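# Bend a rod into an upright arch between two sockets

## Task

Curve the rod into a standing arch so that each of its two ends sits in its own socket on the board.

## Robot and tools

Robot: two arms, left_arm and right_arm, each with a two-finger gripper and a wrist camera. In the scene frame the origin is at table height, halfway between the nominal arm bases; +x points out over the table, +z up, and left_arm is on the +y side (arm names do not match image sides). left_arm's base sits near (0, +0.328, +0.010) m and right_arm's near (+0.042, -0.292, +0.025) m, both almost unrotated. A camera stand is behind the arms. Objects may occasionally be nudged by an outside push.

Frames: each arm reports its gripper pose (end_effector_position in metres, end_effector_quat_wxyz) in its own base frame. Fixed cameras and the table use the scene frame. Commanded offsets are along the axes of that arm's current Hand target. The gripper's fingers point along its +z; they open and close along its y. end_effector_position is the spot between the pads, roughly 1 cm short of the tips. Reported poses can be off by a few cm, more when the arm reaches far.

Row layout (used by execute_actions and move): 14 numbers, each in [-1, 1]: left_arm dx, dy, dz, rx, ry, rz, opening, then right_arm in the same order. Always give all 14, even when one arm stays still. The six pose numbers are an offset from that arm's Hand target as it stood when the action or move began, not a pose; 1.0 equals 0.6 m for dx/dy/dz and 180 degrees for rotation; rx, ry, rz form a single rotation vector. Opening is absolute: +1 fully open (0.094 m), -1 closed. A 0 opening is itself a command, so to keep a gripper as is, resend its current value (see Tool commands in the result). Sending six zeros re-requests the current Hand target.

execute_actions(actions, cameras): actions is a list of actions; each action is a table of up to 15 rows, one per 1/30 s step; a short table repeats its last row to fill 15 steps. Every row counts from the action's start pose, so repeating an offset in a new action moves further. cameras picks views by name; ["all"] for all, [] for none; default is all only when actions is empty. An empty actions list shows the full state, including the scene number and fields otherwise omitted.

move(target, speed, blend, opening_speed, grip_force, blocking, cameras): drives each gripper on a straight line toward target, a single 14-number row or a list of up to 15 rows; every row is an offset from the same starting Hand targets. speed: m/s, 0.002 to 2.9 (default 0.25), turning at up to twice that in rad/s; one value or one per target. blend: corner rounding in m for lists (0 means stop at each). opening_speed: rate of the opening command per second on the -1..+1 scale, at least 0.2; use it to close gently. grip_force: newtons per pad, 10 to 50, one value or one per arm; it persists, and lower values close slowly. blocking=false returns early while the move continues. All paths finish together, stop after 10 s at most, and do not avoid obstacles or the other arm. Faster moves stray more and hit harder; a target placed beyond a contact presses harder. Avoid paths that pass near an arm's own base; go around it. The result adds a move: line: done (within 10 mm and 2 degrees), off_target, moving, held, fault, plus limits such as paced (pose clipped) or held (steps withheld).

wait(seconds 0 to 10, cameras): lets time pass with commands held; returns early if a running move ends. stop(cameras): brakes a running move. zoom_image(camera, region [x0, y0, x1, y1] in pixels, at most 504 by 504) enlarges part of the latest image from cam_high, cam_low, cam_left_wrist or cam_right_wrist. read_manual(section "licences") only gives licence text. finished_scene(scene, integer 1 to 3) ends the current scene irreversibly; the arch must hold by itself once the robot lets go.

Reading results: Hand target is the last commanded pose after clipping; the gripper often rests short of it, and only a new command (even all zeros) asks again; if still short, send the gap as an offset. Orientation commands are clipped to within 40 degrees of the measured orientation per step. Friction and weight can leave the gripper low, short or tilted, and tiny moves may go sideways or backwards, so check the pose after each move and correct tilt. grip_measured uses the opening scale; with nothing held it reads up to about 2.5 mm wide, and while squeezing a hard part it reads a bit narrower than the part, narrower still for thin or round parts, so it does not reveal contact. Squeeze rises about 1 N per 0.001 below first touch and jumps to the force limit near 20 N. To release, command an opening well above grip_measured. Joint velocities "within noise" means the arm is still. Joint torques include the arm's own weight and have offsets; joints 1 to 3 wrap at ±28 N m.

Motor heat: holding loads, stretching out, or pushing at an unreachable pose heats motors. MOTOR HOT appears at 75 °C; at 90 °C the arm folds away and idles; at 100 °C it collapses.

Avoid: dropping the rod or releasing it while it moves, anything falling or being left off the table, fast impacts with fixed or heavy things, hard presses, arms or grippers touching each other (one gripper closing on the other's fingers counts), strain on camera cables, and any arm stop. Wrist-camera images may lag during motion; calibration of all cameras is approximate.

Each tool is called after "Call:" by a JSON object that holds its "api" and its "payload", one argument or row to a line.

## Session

Call:
{"api": "execute_actions", "payload": {
  "actions": []
}}

Call:
{"api": "zoom_image", "payload": {
  "camera": "cam_high",
  "region": [280, 200, 460, 420]
}}

Scene clock: 0.00 s.
left_arm: end_effector_position=(+0.3883, -0.0450, +0.0885) grip_measured=+1.000 end_effector_quat_wxyz=(+0.583, +0.073, +0.809, -0.029) | right_arm: end_effector_position=(+0.3874, -0.0420, +0.1020) grip_measured=+1.000 end_effector_quat_wxyz=(+0.591, +0.116, +0.793, -0.088)
Joint positions: left_arm=[-0.097 1.555 0.333 0.897 0.041 0.054 0.094] | right_arm=[0.027 1.525 0.348 0.873 0.306 0.091 0.094]
Joint velocities: within noise
Joint torques (N m): no reading
Motor temperatures (°C): left_arm=[22 25 30 34 22 23 22] | right_arm=[25 25 34 30 25 23 22]
Heat: left arm: 34 °C; right arm: 34 °C.
Hand target: left_arm +0.3941, -0.0450, +0.1038; +0.602, +0.073, +0.795, -0.027 | right_arm +0.3904, -0.0427, +0.1098; +0.599, +0.120, +0.787, -0.087
Tool commands: left_gripper/opening=+1.0 right_gripper/opening=+1.0
camera_calibration:
cam_left_wrist: T_world_to_cam=[[-0.110229, -0.991817, -0.0644143, 0.013153], [-0.691535, 0.123083, -0.71178, 0.372235], [0.713883, -0.0339139, -0.699443, -0.0981316], [0, 0, 0, 1]] pos_world=[0.328918, -0.0360984, 0.197159]
cam_right_wrist: T_world_to_cam=[[-0.256972, -0.966141, -0.0231677, 0.0695484], [-0.665725, 0.194344, -0.720445, 0.371063], [0.700554, -0.169711, -0.693125, -0.0872033], [0, 0, 0, 1]] pos_world=[0.325988, -0.0197194, 0.208499]

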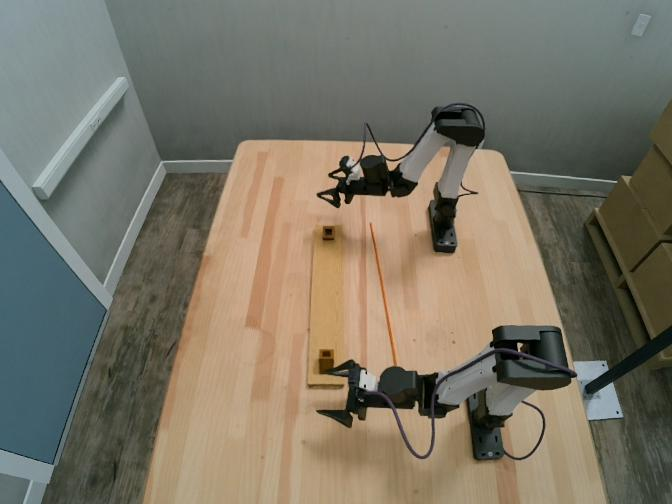

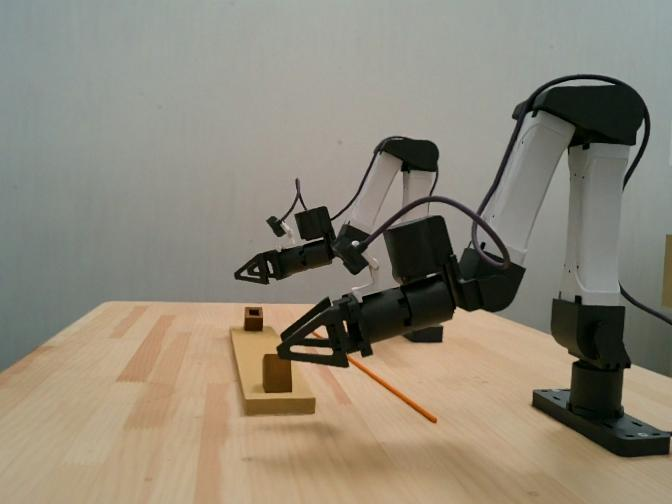

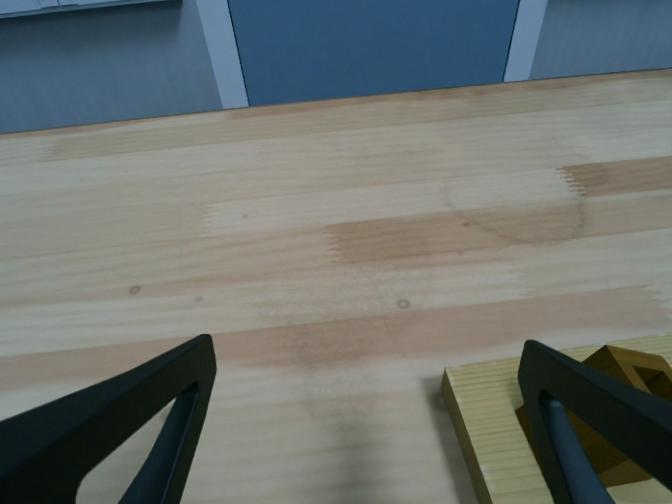

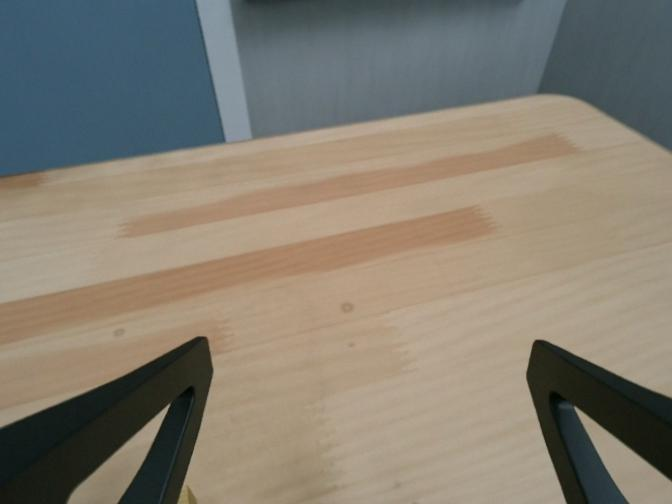

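Scaled by 2.291 from the camera's 672x504 image, which has a finer 960x720 frame.

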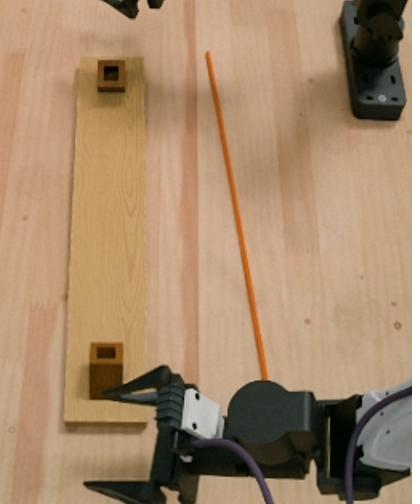

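Call:
{"api": "move", "payload": {
  "target": [
    [-0.008, -0.0719, -0.1661, 0, 0.40, 0, 0.2, -0.0045, 0.0202, -0.1703, 0, 0.40, 0, 0.2],
    [0.1621, -0.146, -0.2642, 0.2488, 0.3854, 0.3729, 0.2, 0.2035, 0.073, -0.2647, -0.3629, 0.2921, -0.578, 0.2]
  ],
  "speed": 0.35,
  "blend": [0.04, 0],
  "cameras": ["cam_high", "cam_left_wrist", "cam_right_wrist"]
}}

Scene clock: 13.93 s.
left_arm: end_effector_position=(+0.1957, -0.1001, +0.0438) grip_measured=+0.203 end_effector_quat_wxyz=(-0.093, +0.655, +0.749, +0.046) | right_arm: end_effector_position=(+0.2216, +0.0549, +0.0307) grip_measured=+0.202 end_effector_quat_wxyz=(+0.070, +0.748, -0.658, +0.051)
Joint positions: left_arm=[-0.566 1.59 0.983 -1.134 -0.118 0.861 0.057] | right_arm=[0.361 1.55 0.895 -0.992 0.156 -1.332 0.056]
Joint torques (N m): left_arm=[-0.59 -7.35 4.98 0.4 -0.25 0.25] | right_arm=[-0.01 -7.99 4.51 0.46 0.02 -0.15]
Heat: left arm: 36 °C; right arm: 35 °C.
Hand target: left_arm +0.2043, -0.1027, +0.0499; -0.065, +0.662, +0.744, +0.058 | right_arm +0.2259, +0.0539, +0.0347; +0.057, +0.754, -0.651, +0.067
Off the commanded pose: left_arm 0.011 m, 4 deg | right_arm 0.006 m, 2 deg.
move: off_target (left_arm)
camera_calibration:
cam_left_wrist: T_world_to_cam=[[-0.993053, -0.117449, 0.00718304, 0.191463], [-0.0889245, 0.789052, 0.607857, 0.104864], [-0.0770597, 0.602995, -0.794014, 0.228821], [0, 0, 0, 1]] pos_world=[0.217091, -0.198234, 0.11657]
cam_right_wrist: T_world_to_cam=[[0.992063, 0.103033, -0.0720819, -0.215057], [0.125642, -0.789123, 0.601248, 0.0285149], [0.00506698, -0.605532, -0.795805, 0.177224], [0, 0, 0, 1]] pos_world=[0.208869, 0.151975, 0.10839]
Images, in order (width x height): cam_high 672x504, cam_left_wrist 672x504, cam_right_wrist 672x504.

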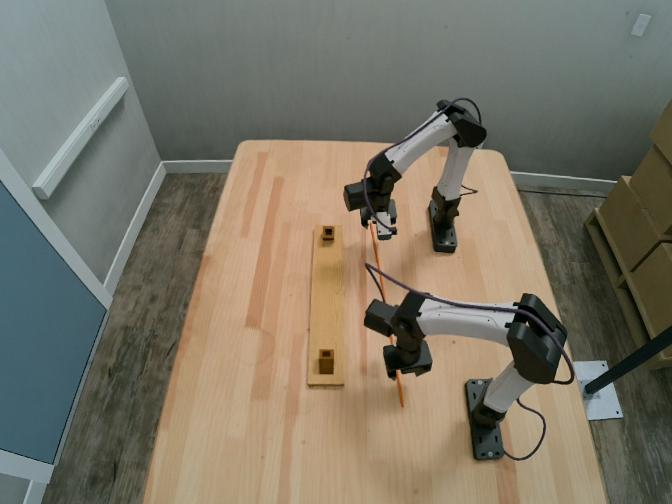

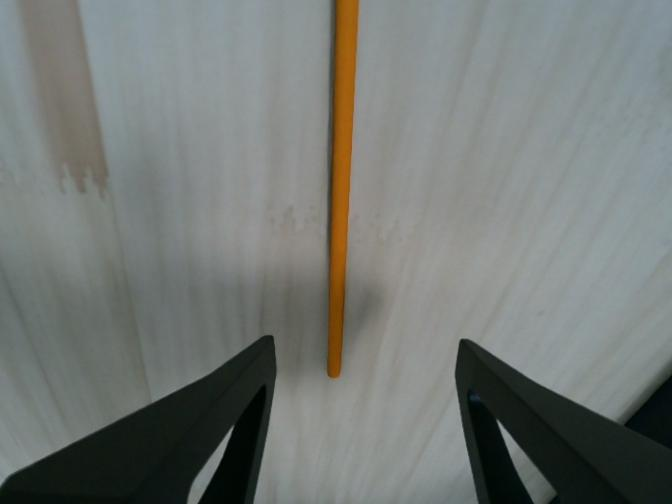

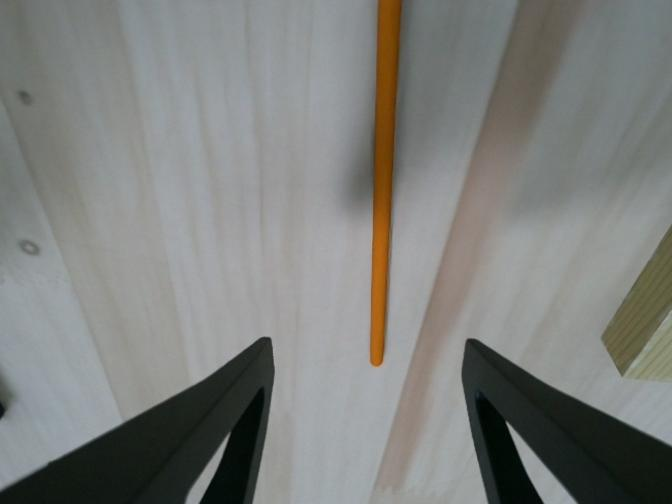

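Call:
{"api": "move", "payload": {
  "target": [-0.0107, 0.0133, 0.0537, -0.022, 0, 0.0111, 0.2, -0.0162, -0.009, 0.0558, 0, 0, 0, 0.2],
  "speed": 0.15
}}

Scene clock: 20.50 s.
left_arm: end_effector_position=(+0.2049, -0.0987, +0.0159) grip_measured=+0.203 end_effector_quat_wxyz=(-0.059, +0.668, +0.738, +0.071) | right_arm: end_effector_position=(+0.2288, +0.0576, +0.0030) grip_measured=+0.202 end_effector_quat_wxyz=(+0.056, +0.748, -0.659, +0.058)
Joint positions: left_arm=[-0.571 1.59 0.868 -0.942 -0.16 0.893 0.057] | right_arm=[0.361 1.603 0.828 -0.84 0.156 -1.332 0.056]
Joint torques (N m): left_arm=[-0.7 -4.96 4.83 0.59 -0.27 0.25] | right_arm=[0.24 -4.64 4.52 0.55 0.01 -0.03]
Heat: left arm: 35 °C; right arm: 35 °C.
Hand target: left_arm +0.2123, -0.1025, +0.0170; -0.043, +0.677, +0.730, +0.083 | right_arm +0.2307, +0.0583, +0.0000; +0.057, +0.754, -0.651, +0.067
Off the commanded pose: left_arm 0.008 m, 3 deg | right_arm 0.004 m, 1 deg.
move: off_target (left_arm)

Call:
{"api": "move", "payload": {
  "target": [
    [-0.0044, -0.0016, 0.0247, 0, 0, 0, 0.2, -0.005, 0, 0.0282, 0, 0, 0, 0.2],
    [-0.0044, -0.0016, 0.0247, 0, 0, 0, -1.0, -0.005, 0, 0.0282, 0, 0, 0, -1.0],
    [0.0131, 0.0047, -0.0735, 0, 0, 0, -1.0, 0.0124, 0, -0.0703, 0, 0, 0, -1.0]
  ],
  "speed": [0.06, 0.06, 0.12],
  "opening_speed": 0.7,
  "cameras": ["cam_high", "cam_low", "cam_left_wrist", "cam_right_wrist"]
}}

Scene clock: 31.70 s.
left_arm: end_effector_position=(+0.2059, -0.0995, +0.0491) grip_measured=-0.871 end_effector_quat_wxyz=(-0.062, +0.674, +0.732, +0.074) | right_arm: end_effector_position=(+0.2239, +0.0559, +0.0317) grip_measured=-0.930 end_effector_quat_wxyz=(+0.070, +0.751, -0.655, +0.056)
Joint positions: left_arm=[-0.577 1.544 0.965 -1.09 -0.167 0.902 0.006] | right_arm=[0.369 1.554 0.903 -0.992 0.165 -1.332 0.003]
Joint torques (N m): left_arm=[-0.66 -6.65 7.39 0.15 -0.2 0.23] | right_arm=[0.25 -7.58 7.58 0.05 -0.09 -0.03]
Heat: left arm: 34 °C; right arm: 36 °C.
Hand target: left_arm +0.2124, -0.1025, +0.0619; -0.043, +0.677, +0.730, +0.083 | right_arm +0.2307, +0.0584, +0.0428; +0.057, +0.754, -0.651, +0.067
Off the commanded pose: left_arm 0.015 m, 2 deg | right_arm 0.013 m, 2 deg.
move: off_target (left_arm, right_arm)
camera_calibration:
cam_left_wrist: T_world_to_cam=[[-0.995645, -0.0598043, -0.0715143, 0.211789], [-0.0908667, 0.794001, 0.601087, 0.103329], [0.0208348, 0.604968, -0.795977, 0.213579], [0, 0, 0, 1]] pos_world=[0.215806, -0.198586, 0.123041]
cam_right_wrist: T_world_to_cam=[[0.991589, 0.110846, -0.0668188, -0.217861], [0.128553, -0.783558, 0.607874, 0.0273373], [0.0150237, -0.611351, -0.791217, 0.17652], [0, 0, 0, 1]] pos_world=[0.209862, 0.153485, 0.108491]

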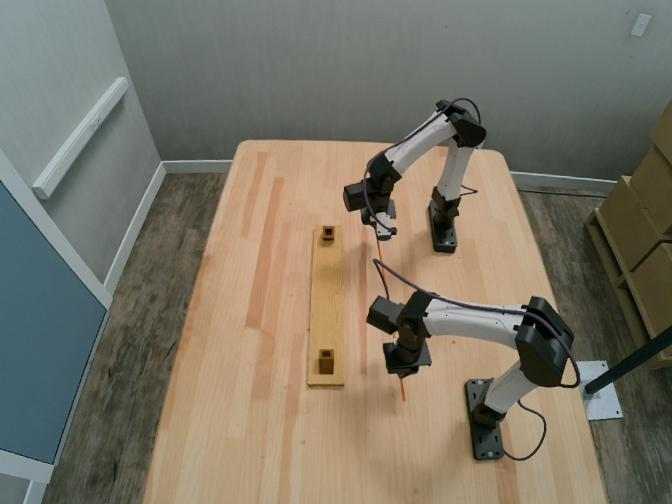

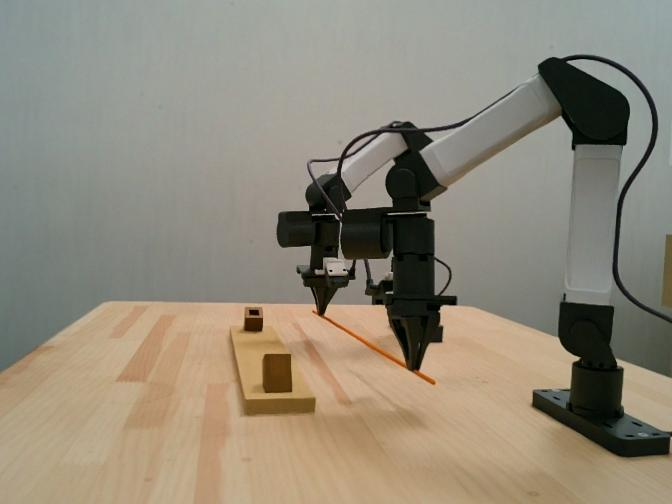

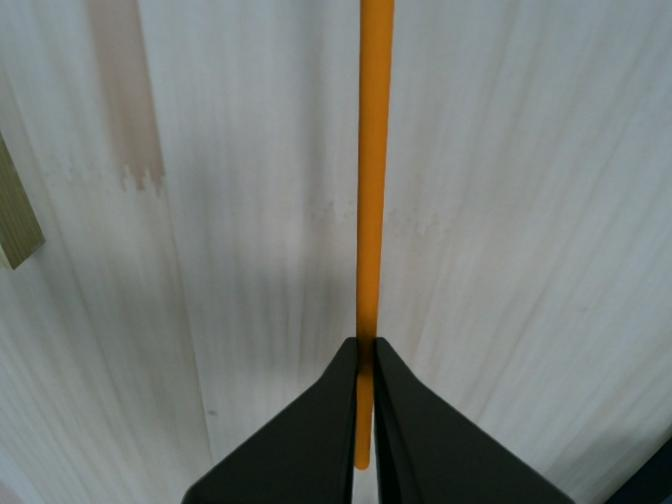

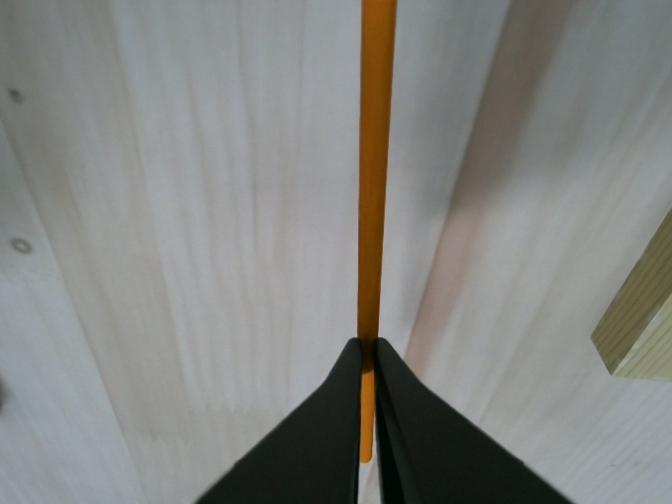

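Call:
{"api": "zoom_image", "payload": {
  "camera": "cam_high",
  "region": [300, 215, 355, 255]
}}

Call:
{"api": "zoom_image", "payload": {
  "camera": "cam_high",
  "region": [300, 340, 355, 390]
}}

Call:
{"api": "move", "payload": {
  "target": [0.0273, 0.2802, -0.2997, -0.496, -0.0116, -0.0781, -1.0, 0.0952, -0.1915, -0.3017, 0.5095, 0.0234, 0.1127, -1.0],
  "speed": 0.22,
  "cameras": ["cam_high", "cam_low"]
}}

Scaled by 9.164 from the camera's 672x504 image, which has a finer 960x720 frame.

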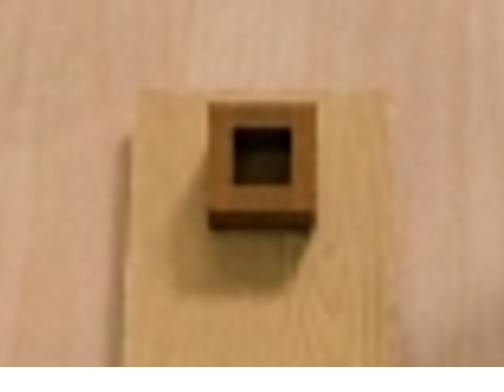

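Scaled by 9.164 from the camera's 672x504 image, which has a finer 960x720 frame.

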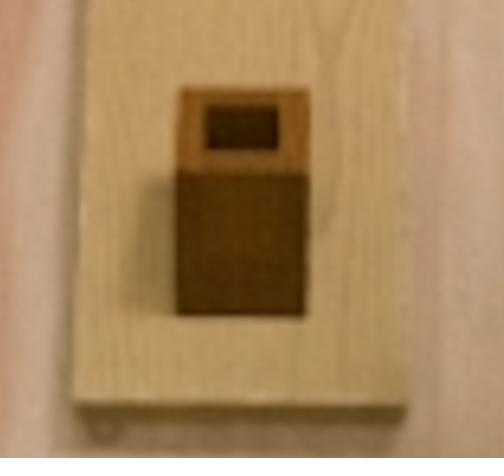

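Scene clock: 47.03 s.
left_arm: end_effector_position=(+0.3677, -0.1084, +0.2392) grip_measured=-0.871 end_effector_quat_wxyz=(+0.443, +0.448, +0.537, +0.561) | right_arm: end_effector_position=(+0.3480, +0.0533, +0.2272) grip_measured=-0.930 end_effector_quat_wxyz=(+0.480, -0.458, +0.520, -0.538)
Joint positions: left_arm=[-0.631 1.337 0.522 0.848 -0.838 1.622 0.006] | right_arm=[0.4 1.108 0.312 0.842 0.519 -1.588 0.003]
Joint torques (N m): left_arm=[0.54 -3.52 5.94 2.6 0.08 0.17] | right_arm=[-1.14 -1.84 5.78 2.98 -0.28 -0.02]
Heat: left arm: 35 °C; right arm: 37 °C.
Hand target: left_arm +0.3697, -0.1069, +0.2519; +0.465, +0.428, +0.532, +0.564 | right_arm +0.3479, +0.0508, +0.2311; +0.488, -0.450, +0.514, -0.544
Off the commanded pose: left_arm 0.013 m, 3 deg | right_arm 0.005 m, 2 deg.
move: off_target (left_arm)
Images, in order (width x height): cam_high 672x504, cam_low 672x504.

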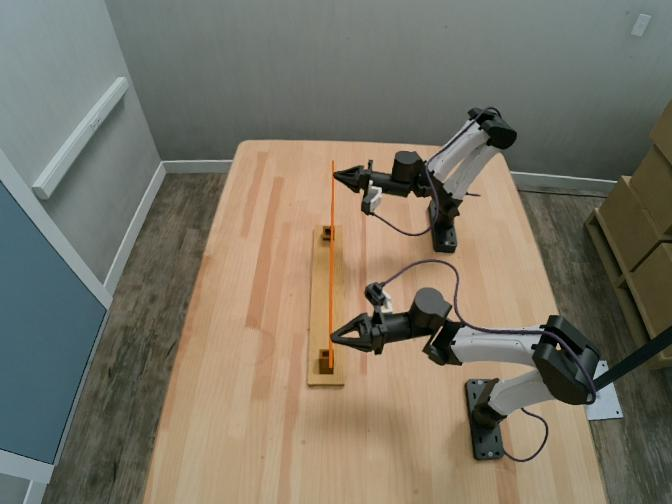

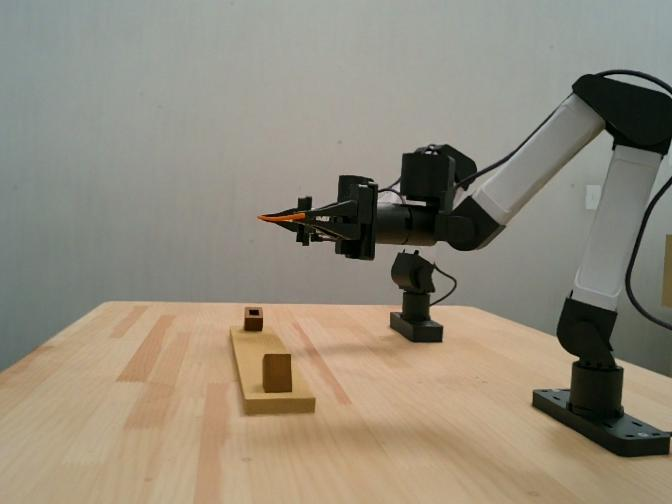

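Call:
{"api": "move", "payload": {
  "target": [
    [-0.0122, -0.0172, 0.0033, 0.0241, 0, -0.1368, -1.0, -0.0122, 0.0172, 0.0033, -0.0241, 0, 0.1368, -1.0],
    [-0.0442, -0.0425, 0.0047, 0.0482, 0, -0.2736, -1.0, -0.0442, 0.0425, 0.0047, -0.0482, 0, 0.2736, -1.0],
    [-0.1137, -0.075, 0.0013, 0.081, 0, -0.4596, -1.0, -0.1127, 0.0813, -0.0045, -0.081, 0, 0.4596, -1.0]
  ],
  "speed": 0.17,
  "blend": [0.01, 0.01, 0],
  "cameras": ["all"]
}}

Call:
{"api": "zoom_image", "payload": {
  "camera": "cam_high",
  "region": [300, 180, 370, 250]
}}

Call:
{"api": "zoom_image", "payload": {
  "camera": "cam_high",
  "region": [295, 310, 375, 390]
}}

Call:
{"api": "zoom_image", "payload": {
  "camera": "cam_low",
  "region": [210, 240, 350, 420]
}}

Scene clock: 63.50 s.
left_arm: end_effector_position=(+0.3841, -0.1633, +0.1951) grip_measured=-0.871 end_effector_quat_wxyz=(+0.657, +0.028, +0.750, +0.072) | right_arm: end_effector_position=(+0.3506, +0.1090, +0.1662) grip_measured=-0.992 end_effector_quat_wxyz=(+0.651, -0.064, +0.755, -0.044)
Joint positions: left_arm=[-0.692 1.485 0.623 0.688 -0.756 0.026 0.006] | right_arm=[0.536 1.264 0.334 0.759 0.513 -0.067 0]
Joint torques (N m): left_arm=[-0.77 -4.7 8.55 2 0 -0.02] | right_arm=[0.25 -2.63 9.02 2.76 -0.19 0.25]
Motor temperatures (°C): left_arm=[22 28 35 41 22 23 24] | right_arm=[25 27 39 36 25 23 23]
Heat: left arm: 41 °C; right arm: 39 °C.
Hand target: left_arm +0.3873, -0.1735, +0.2079; +0.667, +0.021, +0.743, +0.051 | right_arm +0.3566, +0.1184, +0.1830; +0.669, -0.052, +0.741, -0.023
Off the commanded pose: left_arm 0.017 m, 3 deg | right_arm 0.020 m, 4 deg.
move: off_target (left_arm, right_arm)
camera_calibration:
cam_left_wrist: T_world_to_cam=[[0.0994701, -0.981832, -0.161593, -0.157753], [-0.553473, 0.0803633, -0.828981, 0.42253], [0.826906, 0.171896, -0.535424, -0.0664211], [0, 0, 0, 1]] pos_world=[0.304475, -0.177425, 0.289214]
cam_right_wrist: T_world_to_cam=[[0.074349, -0.989017, 0.127741, 0.0687077], [-0.581389, -0.147063, -0.800225, 0.384408], [0.810222, -0.0147715, -0.585937, -0.064457], [0, 0, 0, 1]] pos_world=[0.270607, 0.123533, 0.261069]

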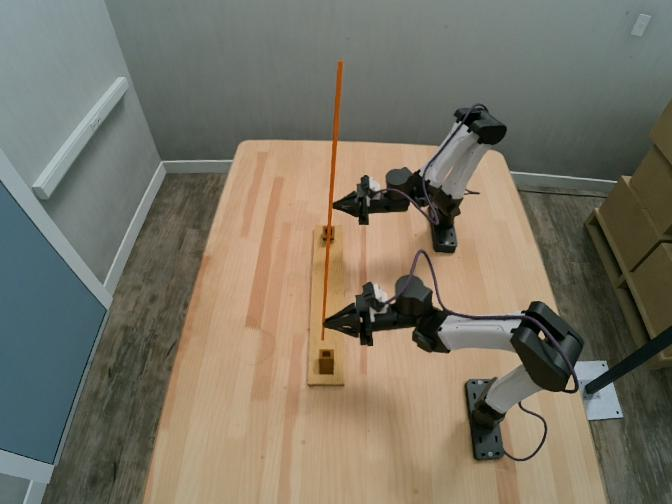

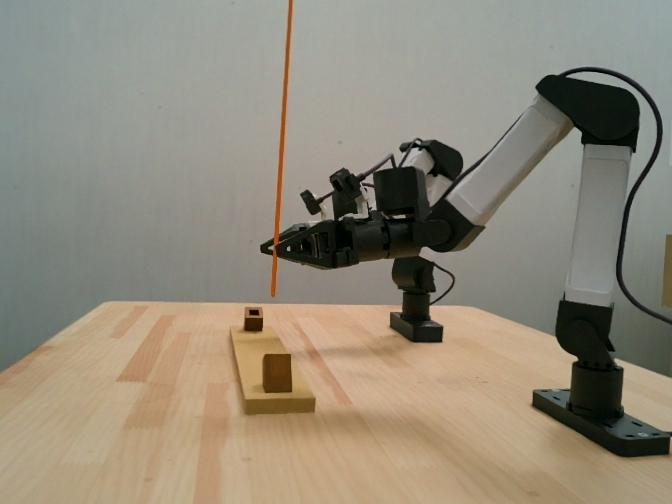

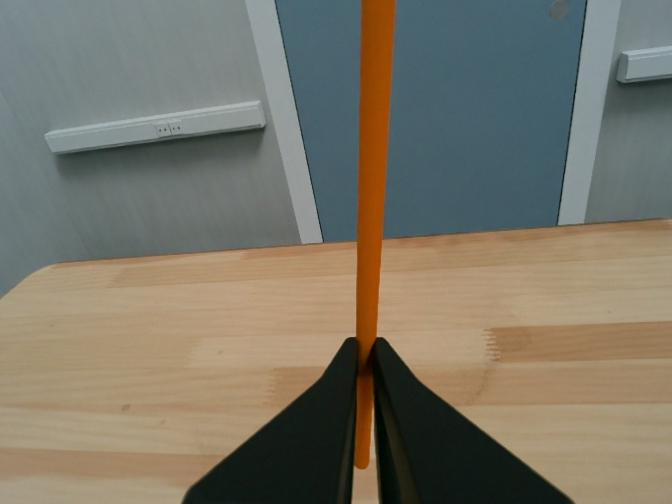

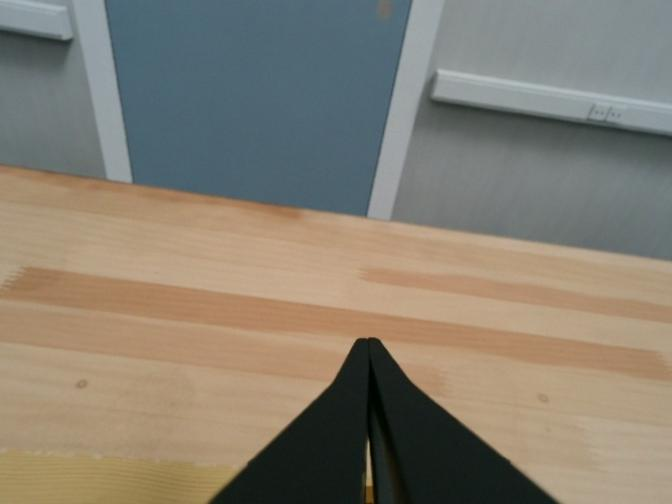

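Scaled by 7.200 from the camera's 672x504 image, which has a finer 960x720 frame.

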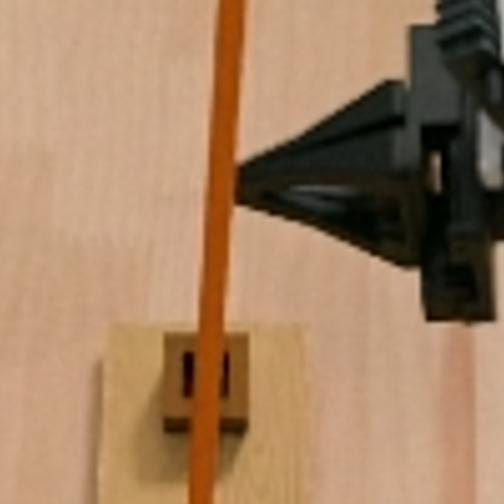

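Scaled by 6.300 from the camera's 672x504 image, which has a finer 960x720 frame.

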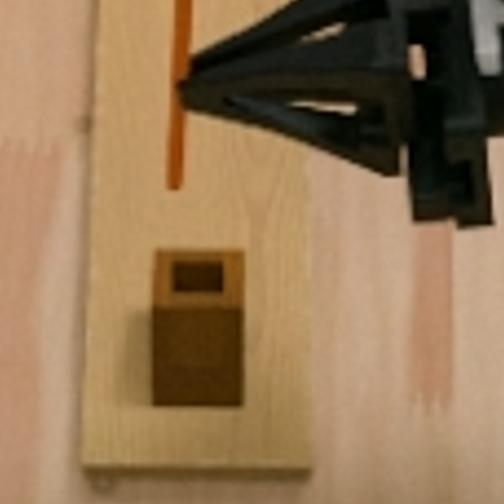

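Scaled by 2.800 from the camera's 672x504 image, which has a finer 960x720 frame.

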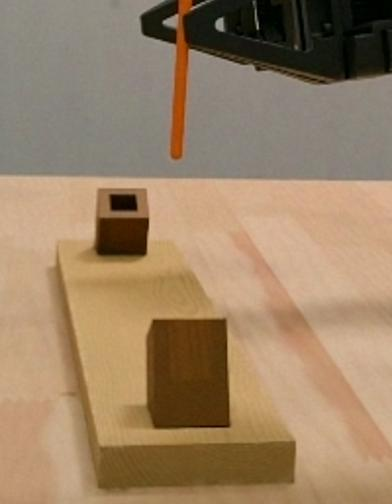

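Call:
{"api": "move", "payload": {
  "target": [
    [0, 0, 0, 0, 0, 0, -1.0, -0.0172, -0.0983, -0.1547, 0.081, 0, -0.4596, 1.0],
    [-0.0583, 0.119, -0.0315, -0.081, 0, 0.4596, -1.0, -0.0172, -0.0983, -0.1547, 0.081, 0, -0.4596, 1.0]
  ],
  "speed": [0.25, 0.13],
  "cameras": ["all"]
}}

Scene clock: 85.13 s.
left_arm: end_effector_position=(+0.3704, -0.1093, +0.2275) grip_measured=-0.871 end_effector_quat_wxyz=(+0.427, +0.462, +0.537, +0.562) | right_arm: end_effector_position=(+0.2700, +0.0569, +0.2168) grip_measured=+0.998 end_effector_quat_wxyz=(+0.500, -0.437, +0.514, -0.543)
Joint positions: left_arm=[-0.629 1.366 0.52 0.842 -0.841 1.628 0.006] | right_arm=[0.673 0.688 0.085 0.73 0.791 -1.624 0.094]
Joint torques (N m): left_arm=[0.5 -6.11 5.98 2.68 0.09 0.13] | right_arm=[0.31 -0.58 6.26 1.91 -0.06 -0.02]
Heat: left arm: 42 °C; right arm: 40 °C.
Hand target: left_arm +0.3698, -0.1068, +0.2519; +0.465, +0.428, +0.532, +0.564 | right_arm +0.2681, +0.0576, +0.2091; +0.488, -0.450, +0.514, -0.544
Off the commanded pose: left_arm 0.025 m, 6 deg | right_arm 0.008 m, 2 deg.
move: off_target (left_arm)
camera_calibration:
cam_left_wrist: T_world_to_cam=[[0.0295973, 0.0799033, -0.996363, 0.233676], [-0.616719, 0.785913, 0.0447063, 0.339314], [0.786627, 0.613153, 0.0725388, -0.122253], [0, 0, 0, 1]] pos_world=[0.298513, -0.210383, 0.226525]
cam_right_wrist: T_world_to_cam=[[-0.0577757, -0.0475806, 0.997195, -0.189648], [-0.55893, -0.826101, -0.0718003, 0.244943], [0.8272, -0.56151, 0.0211343, -0.0752916], [0, 0, 0, 1]] pos_world=[0.18823, 0.151047, 0.208294]

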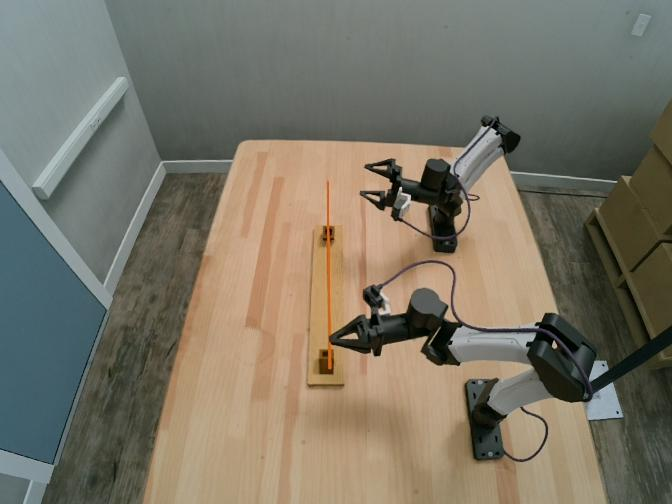

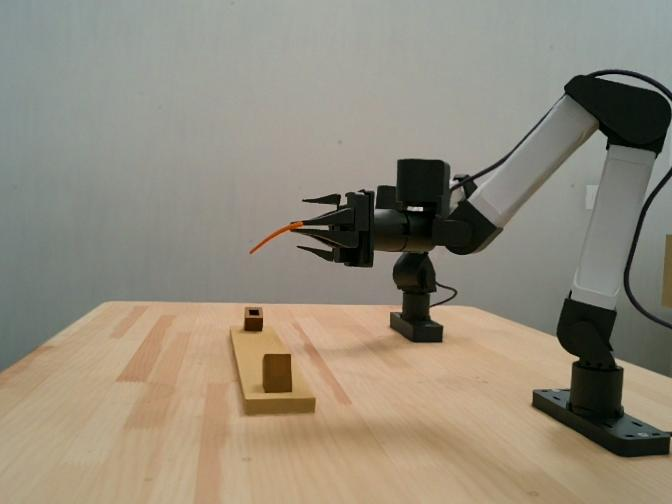

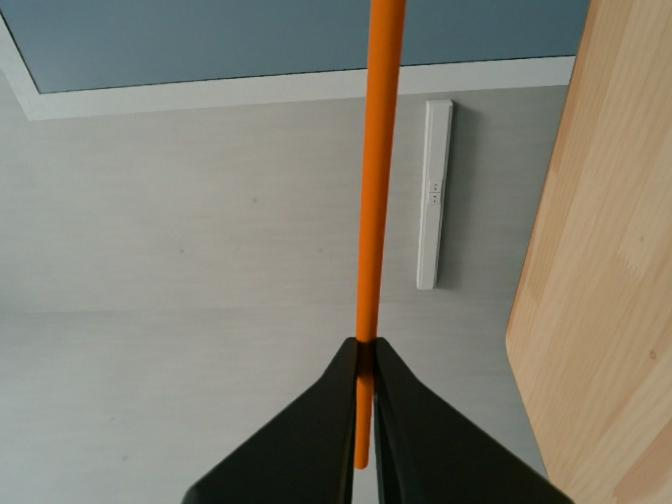

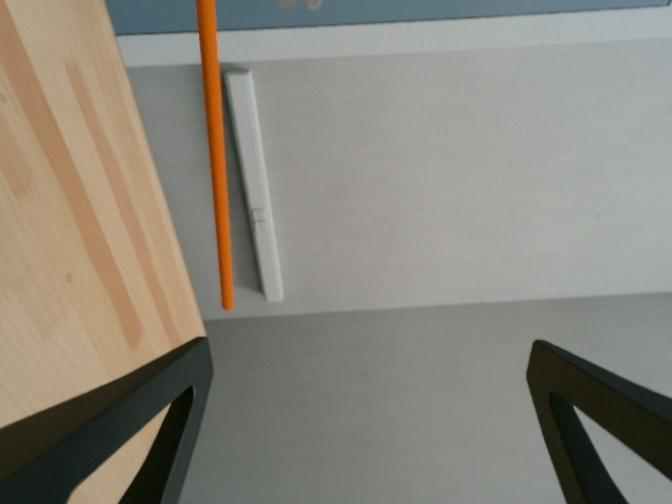

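Call:
{"api": "move", "payload": {
  "target": [0, 0, 0, 0, 0, 0, -1.0, -0.0303, 0.0815, 0.159, -0.0092, 0, 0.052, 1.0],
  "speed": 0.12,
  "cameras": ["cam_high", "cam_low", "cam_right_wrist"]
}}

Scene clock: 93.43 s.
left_arm: end_effector_position=(+0.3704, -0.1093, +0.2275) grip_measured=-0.871 end_effector_quat_wxyz=(+0.427, +0.462, +0.537, +0.562) | right_arm: end_effector_position=(+0.3608, +0.0595, +0.1500) grip_measured=+0.998 end_effector_quat_wxyz=(+0.492, -0.437, +0.564, -0.499)
Joint positions: left_arm=[-0.629 1.366 0.52 0.842 -0.841 1.628 0.006] | right_arm=[0.414 1.543 0.223 1.298 0.547 -1.439 0.094]
Joint torques (N m): left_arm=[0.53 -6.09 5.98 2.68 0.09 0.12] | right_arm=[-1.09 -3.43 6.8 2.99 -0.36 0.32]
Heat: left arm: 43 °C; right arm: 40 °C.
Hand target: left_arm +0.3698, -0.1068, +0.2519; +0.465, +0.428, +0.532, +0.564 | right_arm +0.3682, +0.0644, +0.1670; +0.524, -0.413, +0.556, -0.495
Off the commanded pose: left_arm 0.025 m, 6 deg | right_arm 0.019 m, 5 deg.
move: off_target (left_arm, right_arm)
camera_calibration:
cam_right_wrist: T_world_to_cam=[[0.0385814, -0.141369, 0.989205, -0.145663], [-0.573893, -0.813531, -0.0938798, 0.301023], [0.818021, -0.564076, -0.112518, -0.124091], [0, 0, 0, 1]] pos_world=[0.279884, 0.154303, 0.158388]
Images, in order (width x height): cam_high 672x504, cam_low 672x504, cam_right_wrist 672x504.

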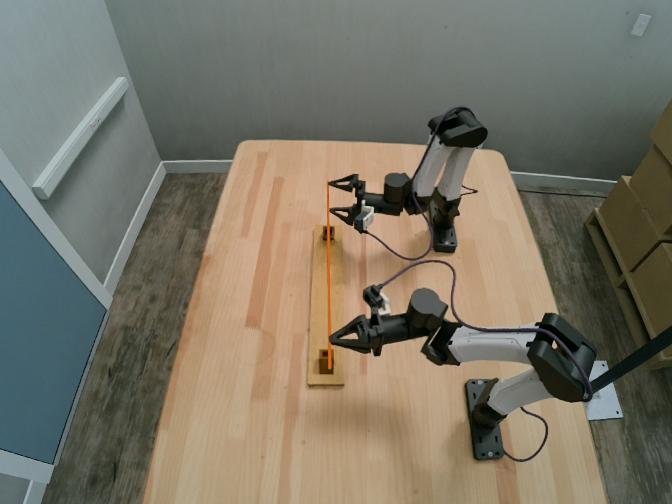

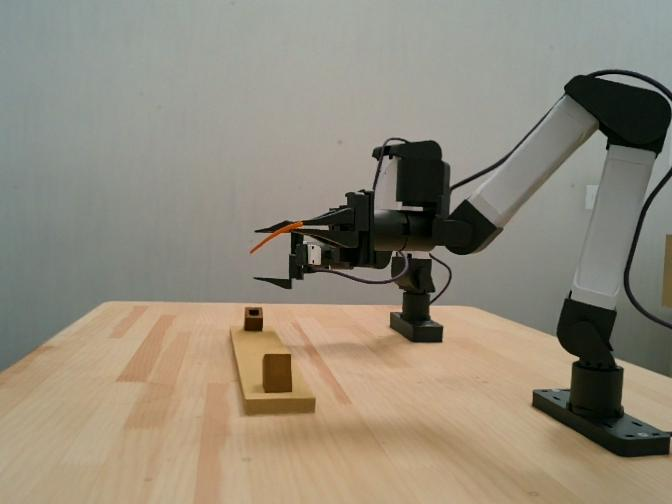

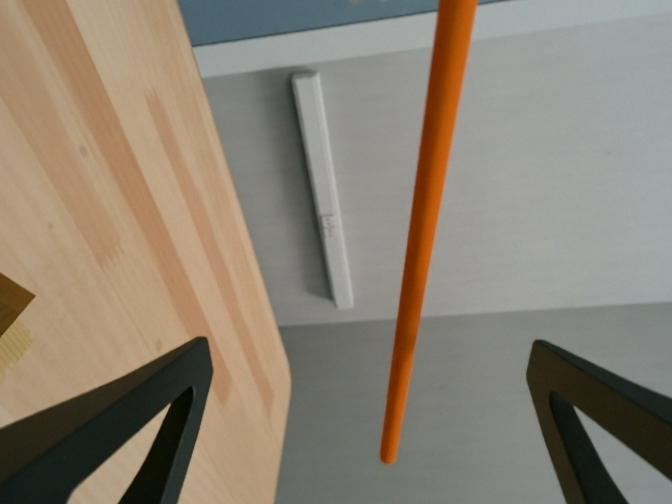

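Call:
{"api": "move", "payload": {
  "target": [
    [0, 0, 0, 0, 0, 0, -1.0, -0.0098, -0.0247, 0.018, 0, 0, 0, 1.0],
    [0, 0, 0, 0, 0, 0, -1.0, -0.0098, -0.0247, 0.018, 0, 0, 0, -1.0]
  ],
  "speed": 0.08,
  "opening_speed": 0.7,
  "cameras": ["cam_high", "cam_low", "cam_right_wrist"]
}}

Scene clock: 102.80 s.
left_arm: end_effector_position=(+0.3705, -0.1095, +0.2280) grip_measured=-0.871 end_effector_quat_wxyz=(+0.428, +0.461, +0.537, +0.562) | right_arm: end_effector_position=(+0.3734, +0.0653, +0.1711) grip_measured=-0.893 end_effector_quat_wxyz=(+0.509, -0.423, +0.557, -0.501)
Joint positions: left_arm=[-0.629 1.366 0.52 0.845 -0.839 1.628 0.006] | right_arm=[0.411 1.524 0.289 1.258 0.538 -1.439 0.005]
Joint torques (N m): left_arm=[0.51 -6.06 5.98 2.65 0.09 0.12] | right_arm=[-1.16 -6.9 7.08 2.08 -0.37 0.31]
Heat: left arm: 45 °C; right arm: 40 °C.
Hand target: left_arm +0.3698, -0.1068, +0.2519; +0.465, +0.428, +0.532, +0.564 | right_arm +0.3786, +0.0664, +0.1830; +0.524, -0.413, +0.556, -0.495
Off the commanded pose: left_arm 0.024 m, 6 deg | right_arm 0.013 m, 2 deg.
move: off_target (left_arm, right_arm); target 2's new opening was sent with right_arm's hand 0.012 m and 2 deg from that target
camera_calibration:
cam_right_wrist: T_world_to_cam=[[-0.00223858, -0.159497, 0.987196, -0.149487], [-0.564151, -0.8149, -0.132939, 0.318093], [0.825669, -0.557225, -0.0881563, -0.136182], [0, 0, 0, 1]] pos_world=[0.291559, 0.159487, 0.177855]
Images, in order (width x height): cam_high 672x504, cam_low 672x504, cam_right_wrist 672x504.

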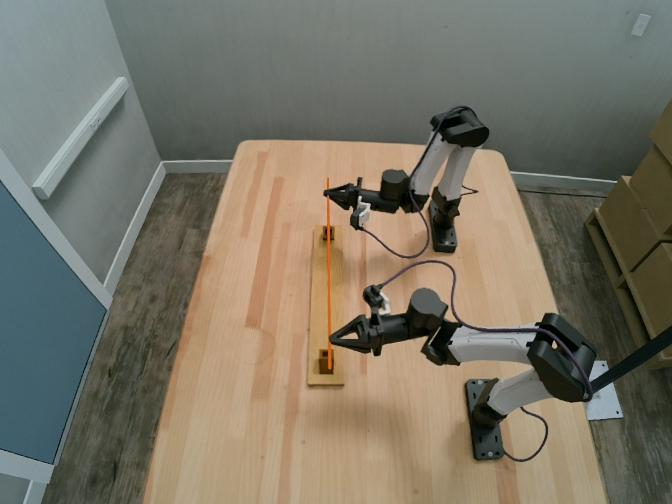

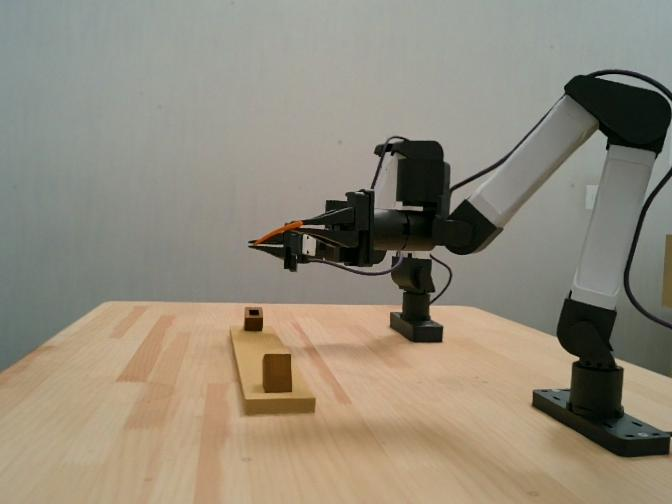

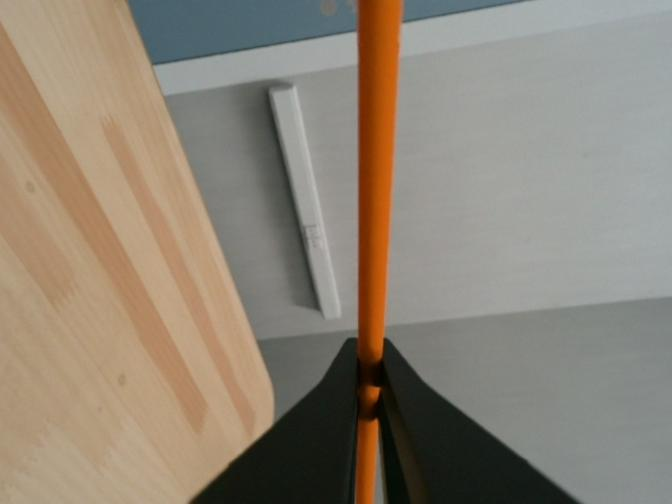

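Call:
{"api": "move", "payload": {
  "target": [
    [0, 0, 0, 0, 0, 0, 0.0, 0, 0, 0, 0, 0, 0, -1.0],
    [0, 0, 0.0225, 0, 0, 0, 0.0, 0, 0, 0, 0, 0, 0, -1.0],
    [0, 0, 0.0225, 0, 0, 0, -1.0, 0, 0, 0, 0, 0, 0, -1.0]
  ],
  "speed": 0.06,
  "opening_speed": 0.8,
  "cameras": ["cam_high", "cam_low", "cam_left_wrist", "cam_right_wrist"]
}}

Scene clock: 109.93 s.
left_arm: end_effector_position=(+0.3771, -0.0998, +0.2274) grip_measured=-0.861 end_effector_quat_wxyz=(+0.427, +0.459, +0.538, +0.563) | right_arm: end_effector_position=(+0.3735, +0.0656, +0.1704) grip_measured=-0.893 end_effector_quat_wxyz=(+0.508, -0.425, +0.557, -0.500)
Joint positions: left_arm=[-0.585 1.373 0.52 0.852 -0.801 1.628 0.007] | right_arm=[0.411 1.524 0.289 1.255 0.536 -1.439 0.005]
Joint torques (N m): left_arm=[0.46 -3.73 8.62 2.61 0.09 0.08] | right_arm=[-1.17 -6.93 7.08 2.12 -0.37 0.31]
Motor temperatures (°C): left_arm=[22 29 36 46 22 23 24] | right_arm=[25 27 40 38 25 23 23]
Heat: left arm: 46 °C; right arm: 40 °C.
Hand target: left_arm +0.3830, -0.1041, +0.2528; +0.465, +0.428, +0.532, +0.564 | right_arm +0.3786, +0.0664, +0.1830; +0.524, -0.413, +0.556, -0.495
Off the commanded pose: left_arm 0.026 m, 6 deg | right_arm 0.014 m, 2 deg.
move: off_target (left_arm, right_arm); target 3's new opening was sent with left_arm's hand 0.026 m and 6 deg from that target
camera_calibration:
cam_left_wrist: T_world_to_cam=[[0.0329538, 0.0773786, -0.996457, 0.231132], [-0.620483, 0.783184, 0.0402972, 0.338141], [0.783527, 0.616957, 0.0738209, -0.131994], [0, 0, 0, 1]] pos_world=[0.305615, -0.201277, 0.226431]
cam_right_wrist: T_world_to_cam=[[0.000818559, -0.158258, 0.987397, -0.14999], [-0.563247, -0.815948, -0.130312, 0.317615], [0.826288, -0.556042, -0.0898064, -0.136202], [0, 0, 0, 1]] pos_world=[0.291561, 0.159686, 0.177257]

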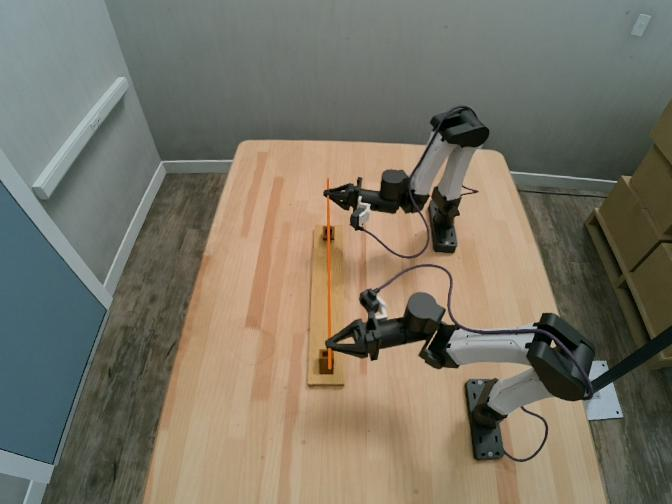

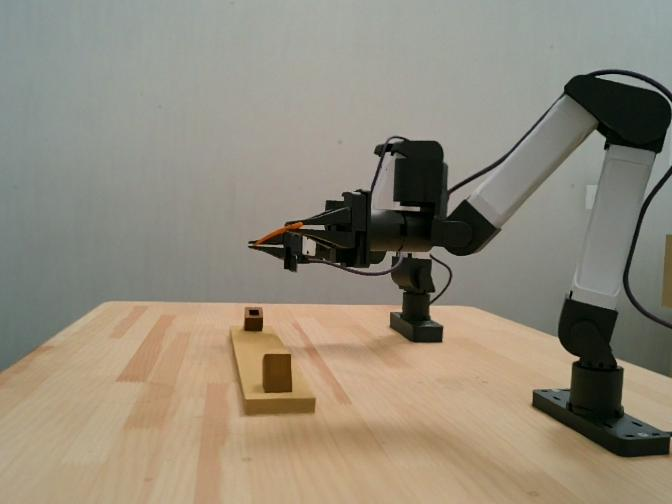

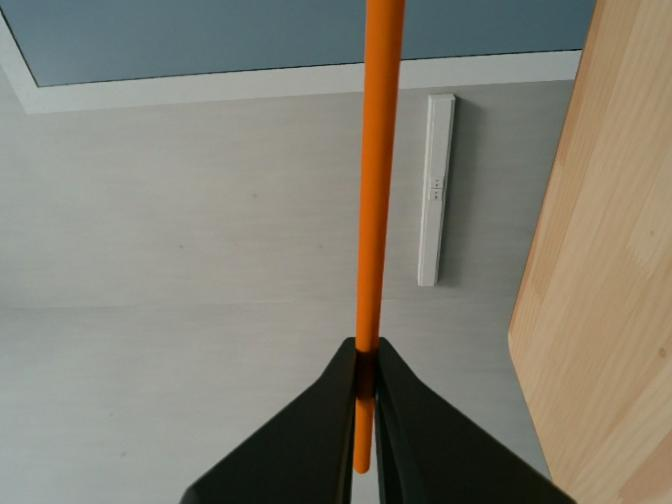

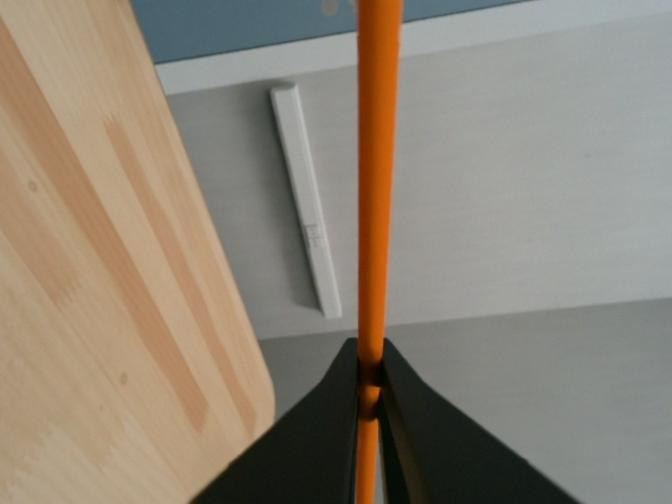

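Call:
{"api": "move", "payload": {
  "target": [
    [0, 0, 0, 0, 0, 0, -0.3, 0, 0, 0, 0, 0, 0, -1.0],
    [-0.0245, 0, 0.0055, 0, 0, 0, -0.3, 0, 0, 0, 0, 0, 0, -1.0],
    [-0.0245, 0, 0.0055, 0, 0, 0, -1.0, 0, 0, 0, 0, 0, 0, -1.0]
  ],
  "speed": 0.06,
  "opening_speed": 0.8,
  "cameras": ["cam_high", "cam_left_wrist"]
}}

Scene clock: 116.73 s.
left_arm: end_effector_position=(+0.3857, -0.1149, +0.2289) grip_measured=-0.852 end_effector_quat_wxyz=(+0.434, +0.463, +0.534, +0.560) | right_arm: end_effector_position=(+0.3735, +0.0656, +0.1704) grip_measured=-0.893 end_effector_quat_wxyz=(+0.508, -0.425, +0.557, -0.500)
Joint positions: left_arm=[-0.606 1.428 0.568 0.863 -0.804 1.628 0.007] | right_arm=[0.411 1.524 0.289 1.255 0.536 -1.439 0.005]
Joint torques (N m): left_arm=[-0.76 -4.12 8.46 2.62 -0.2 0.09] | right_arm=[-1.16 -6.93 7.08 2.12 -0.37 0.3]
Heat: left arm: 46 °C; right arm: 41 °C.
Hand target: left_arm +0.3892, -0.1179, +0.2532; +0.465, +0.428, +0.532, +0.564 | right_arm +0.3786, +0.0664, +0.1830; +0.524, -0.413, +0.556, -0.495
Off the commanded pose: left_arm 0.025 m, 5 deg | right_arm 0.014 m, 2 deg.
move: off_target (left_arm, right_arm); target 3's new opening was sent with left_arm's hand 0.025 m and 5 deg from that target
camera_calibration:
cam_left_wrist: T_world_to_cam=[[0.0368282, 0.0749923, -0.996504, 0.231756], [-0.606014, 0.794575, 0.0373993, 0.351617], [0.794601, 0.602517, 0.0747091, -0.13572], [0, 0, 0, 1]] pos_world=[0.312393, -0.214992, 0.227935]
Images, in order (width x height): cam_high 672x504, cam_left_wrist 672x504.

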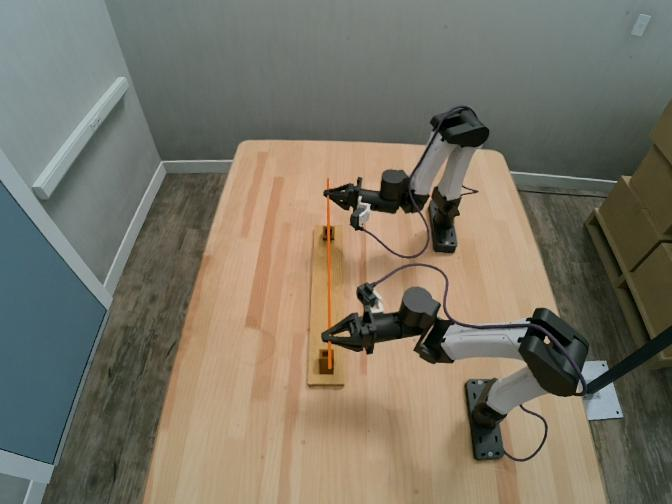

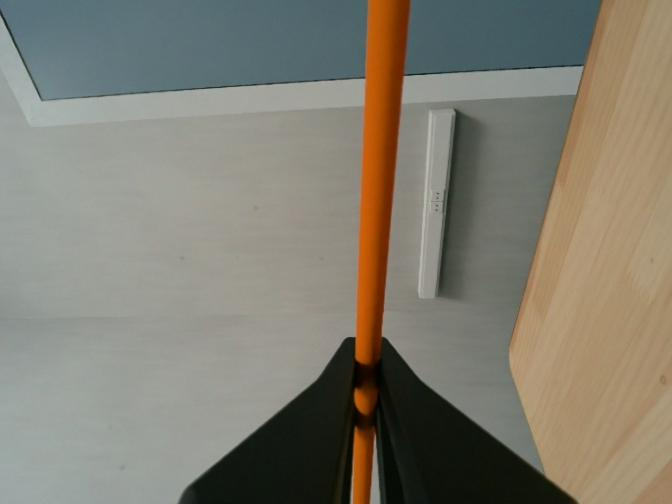

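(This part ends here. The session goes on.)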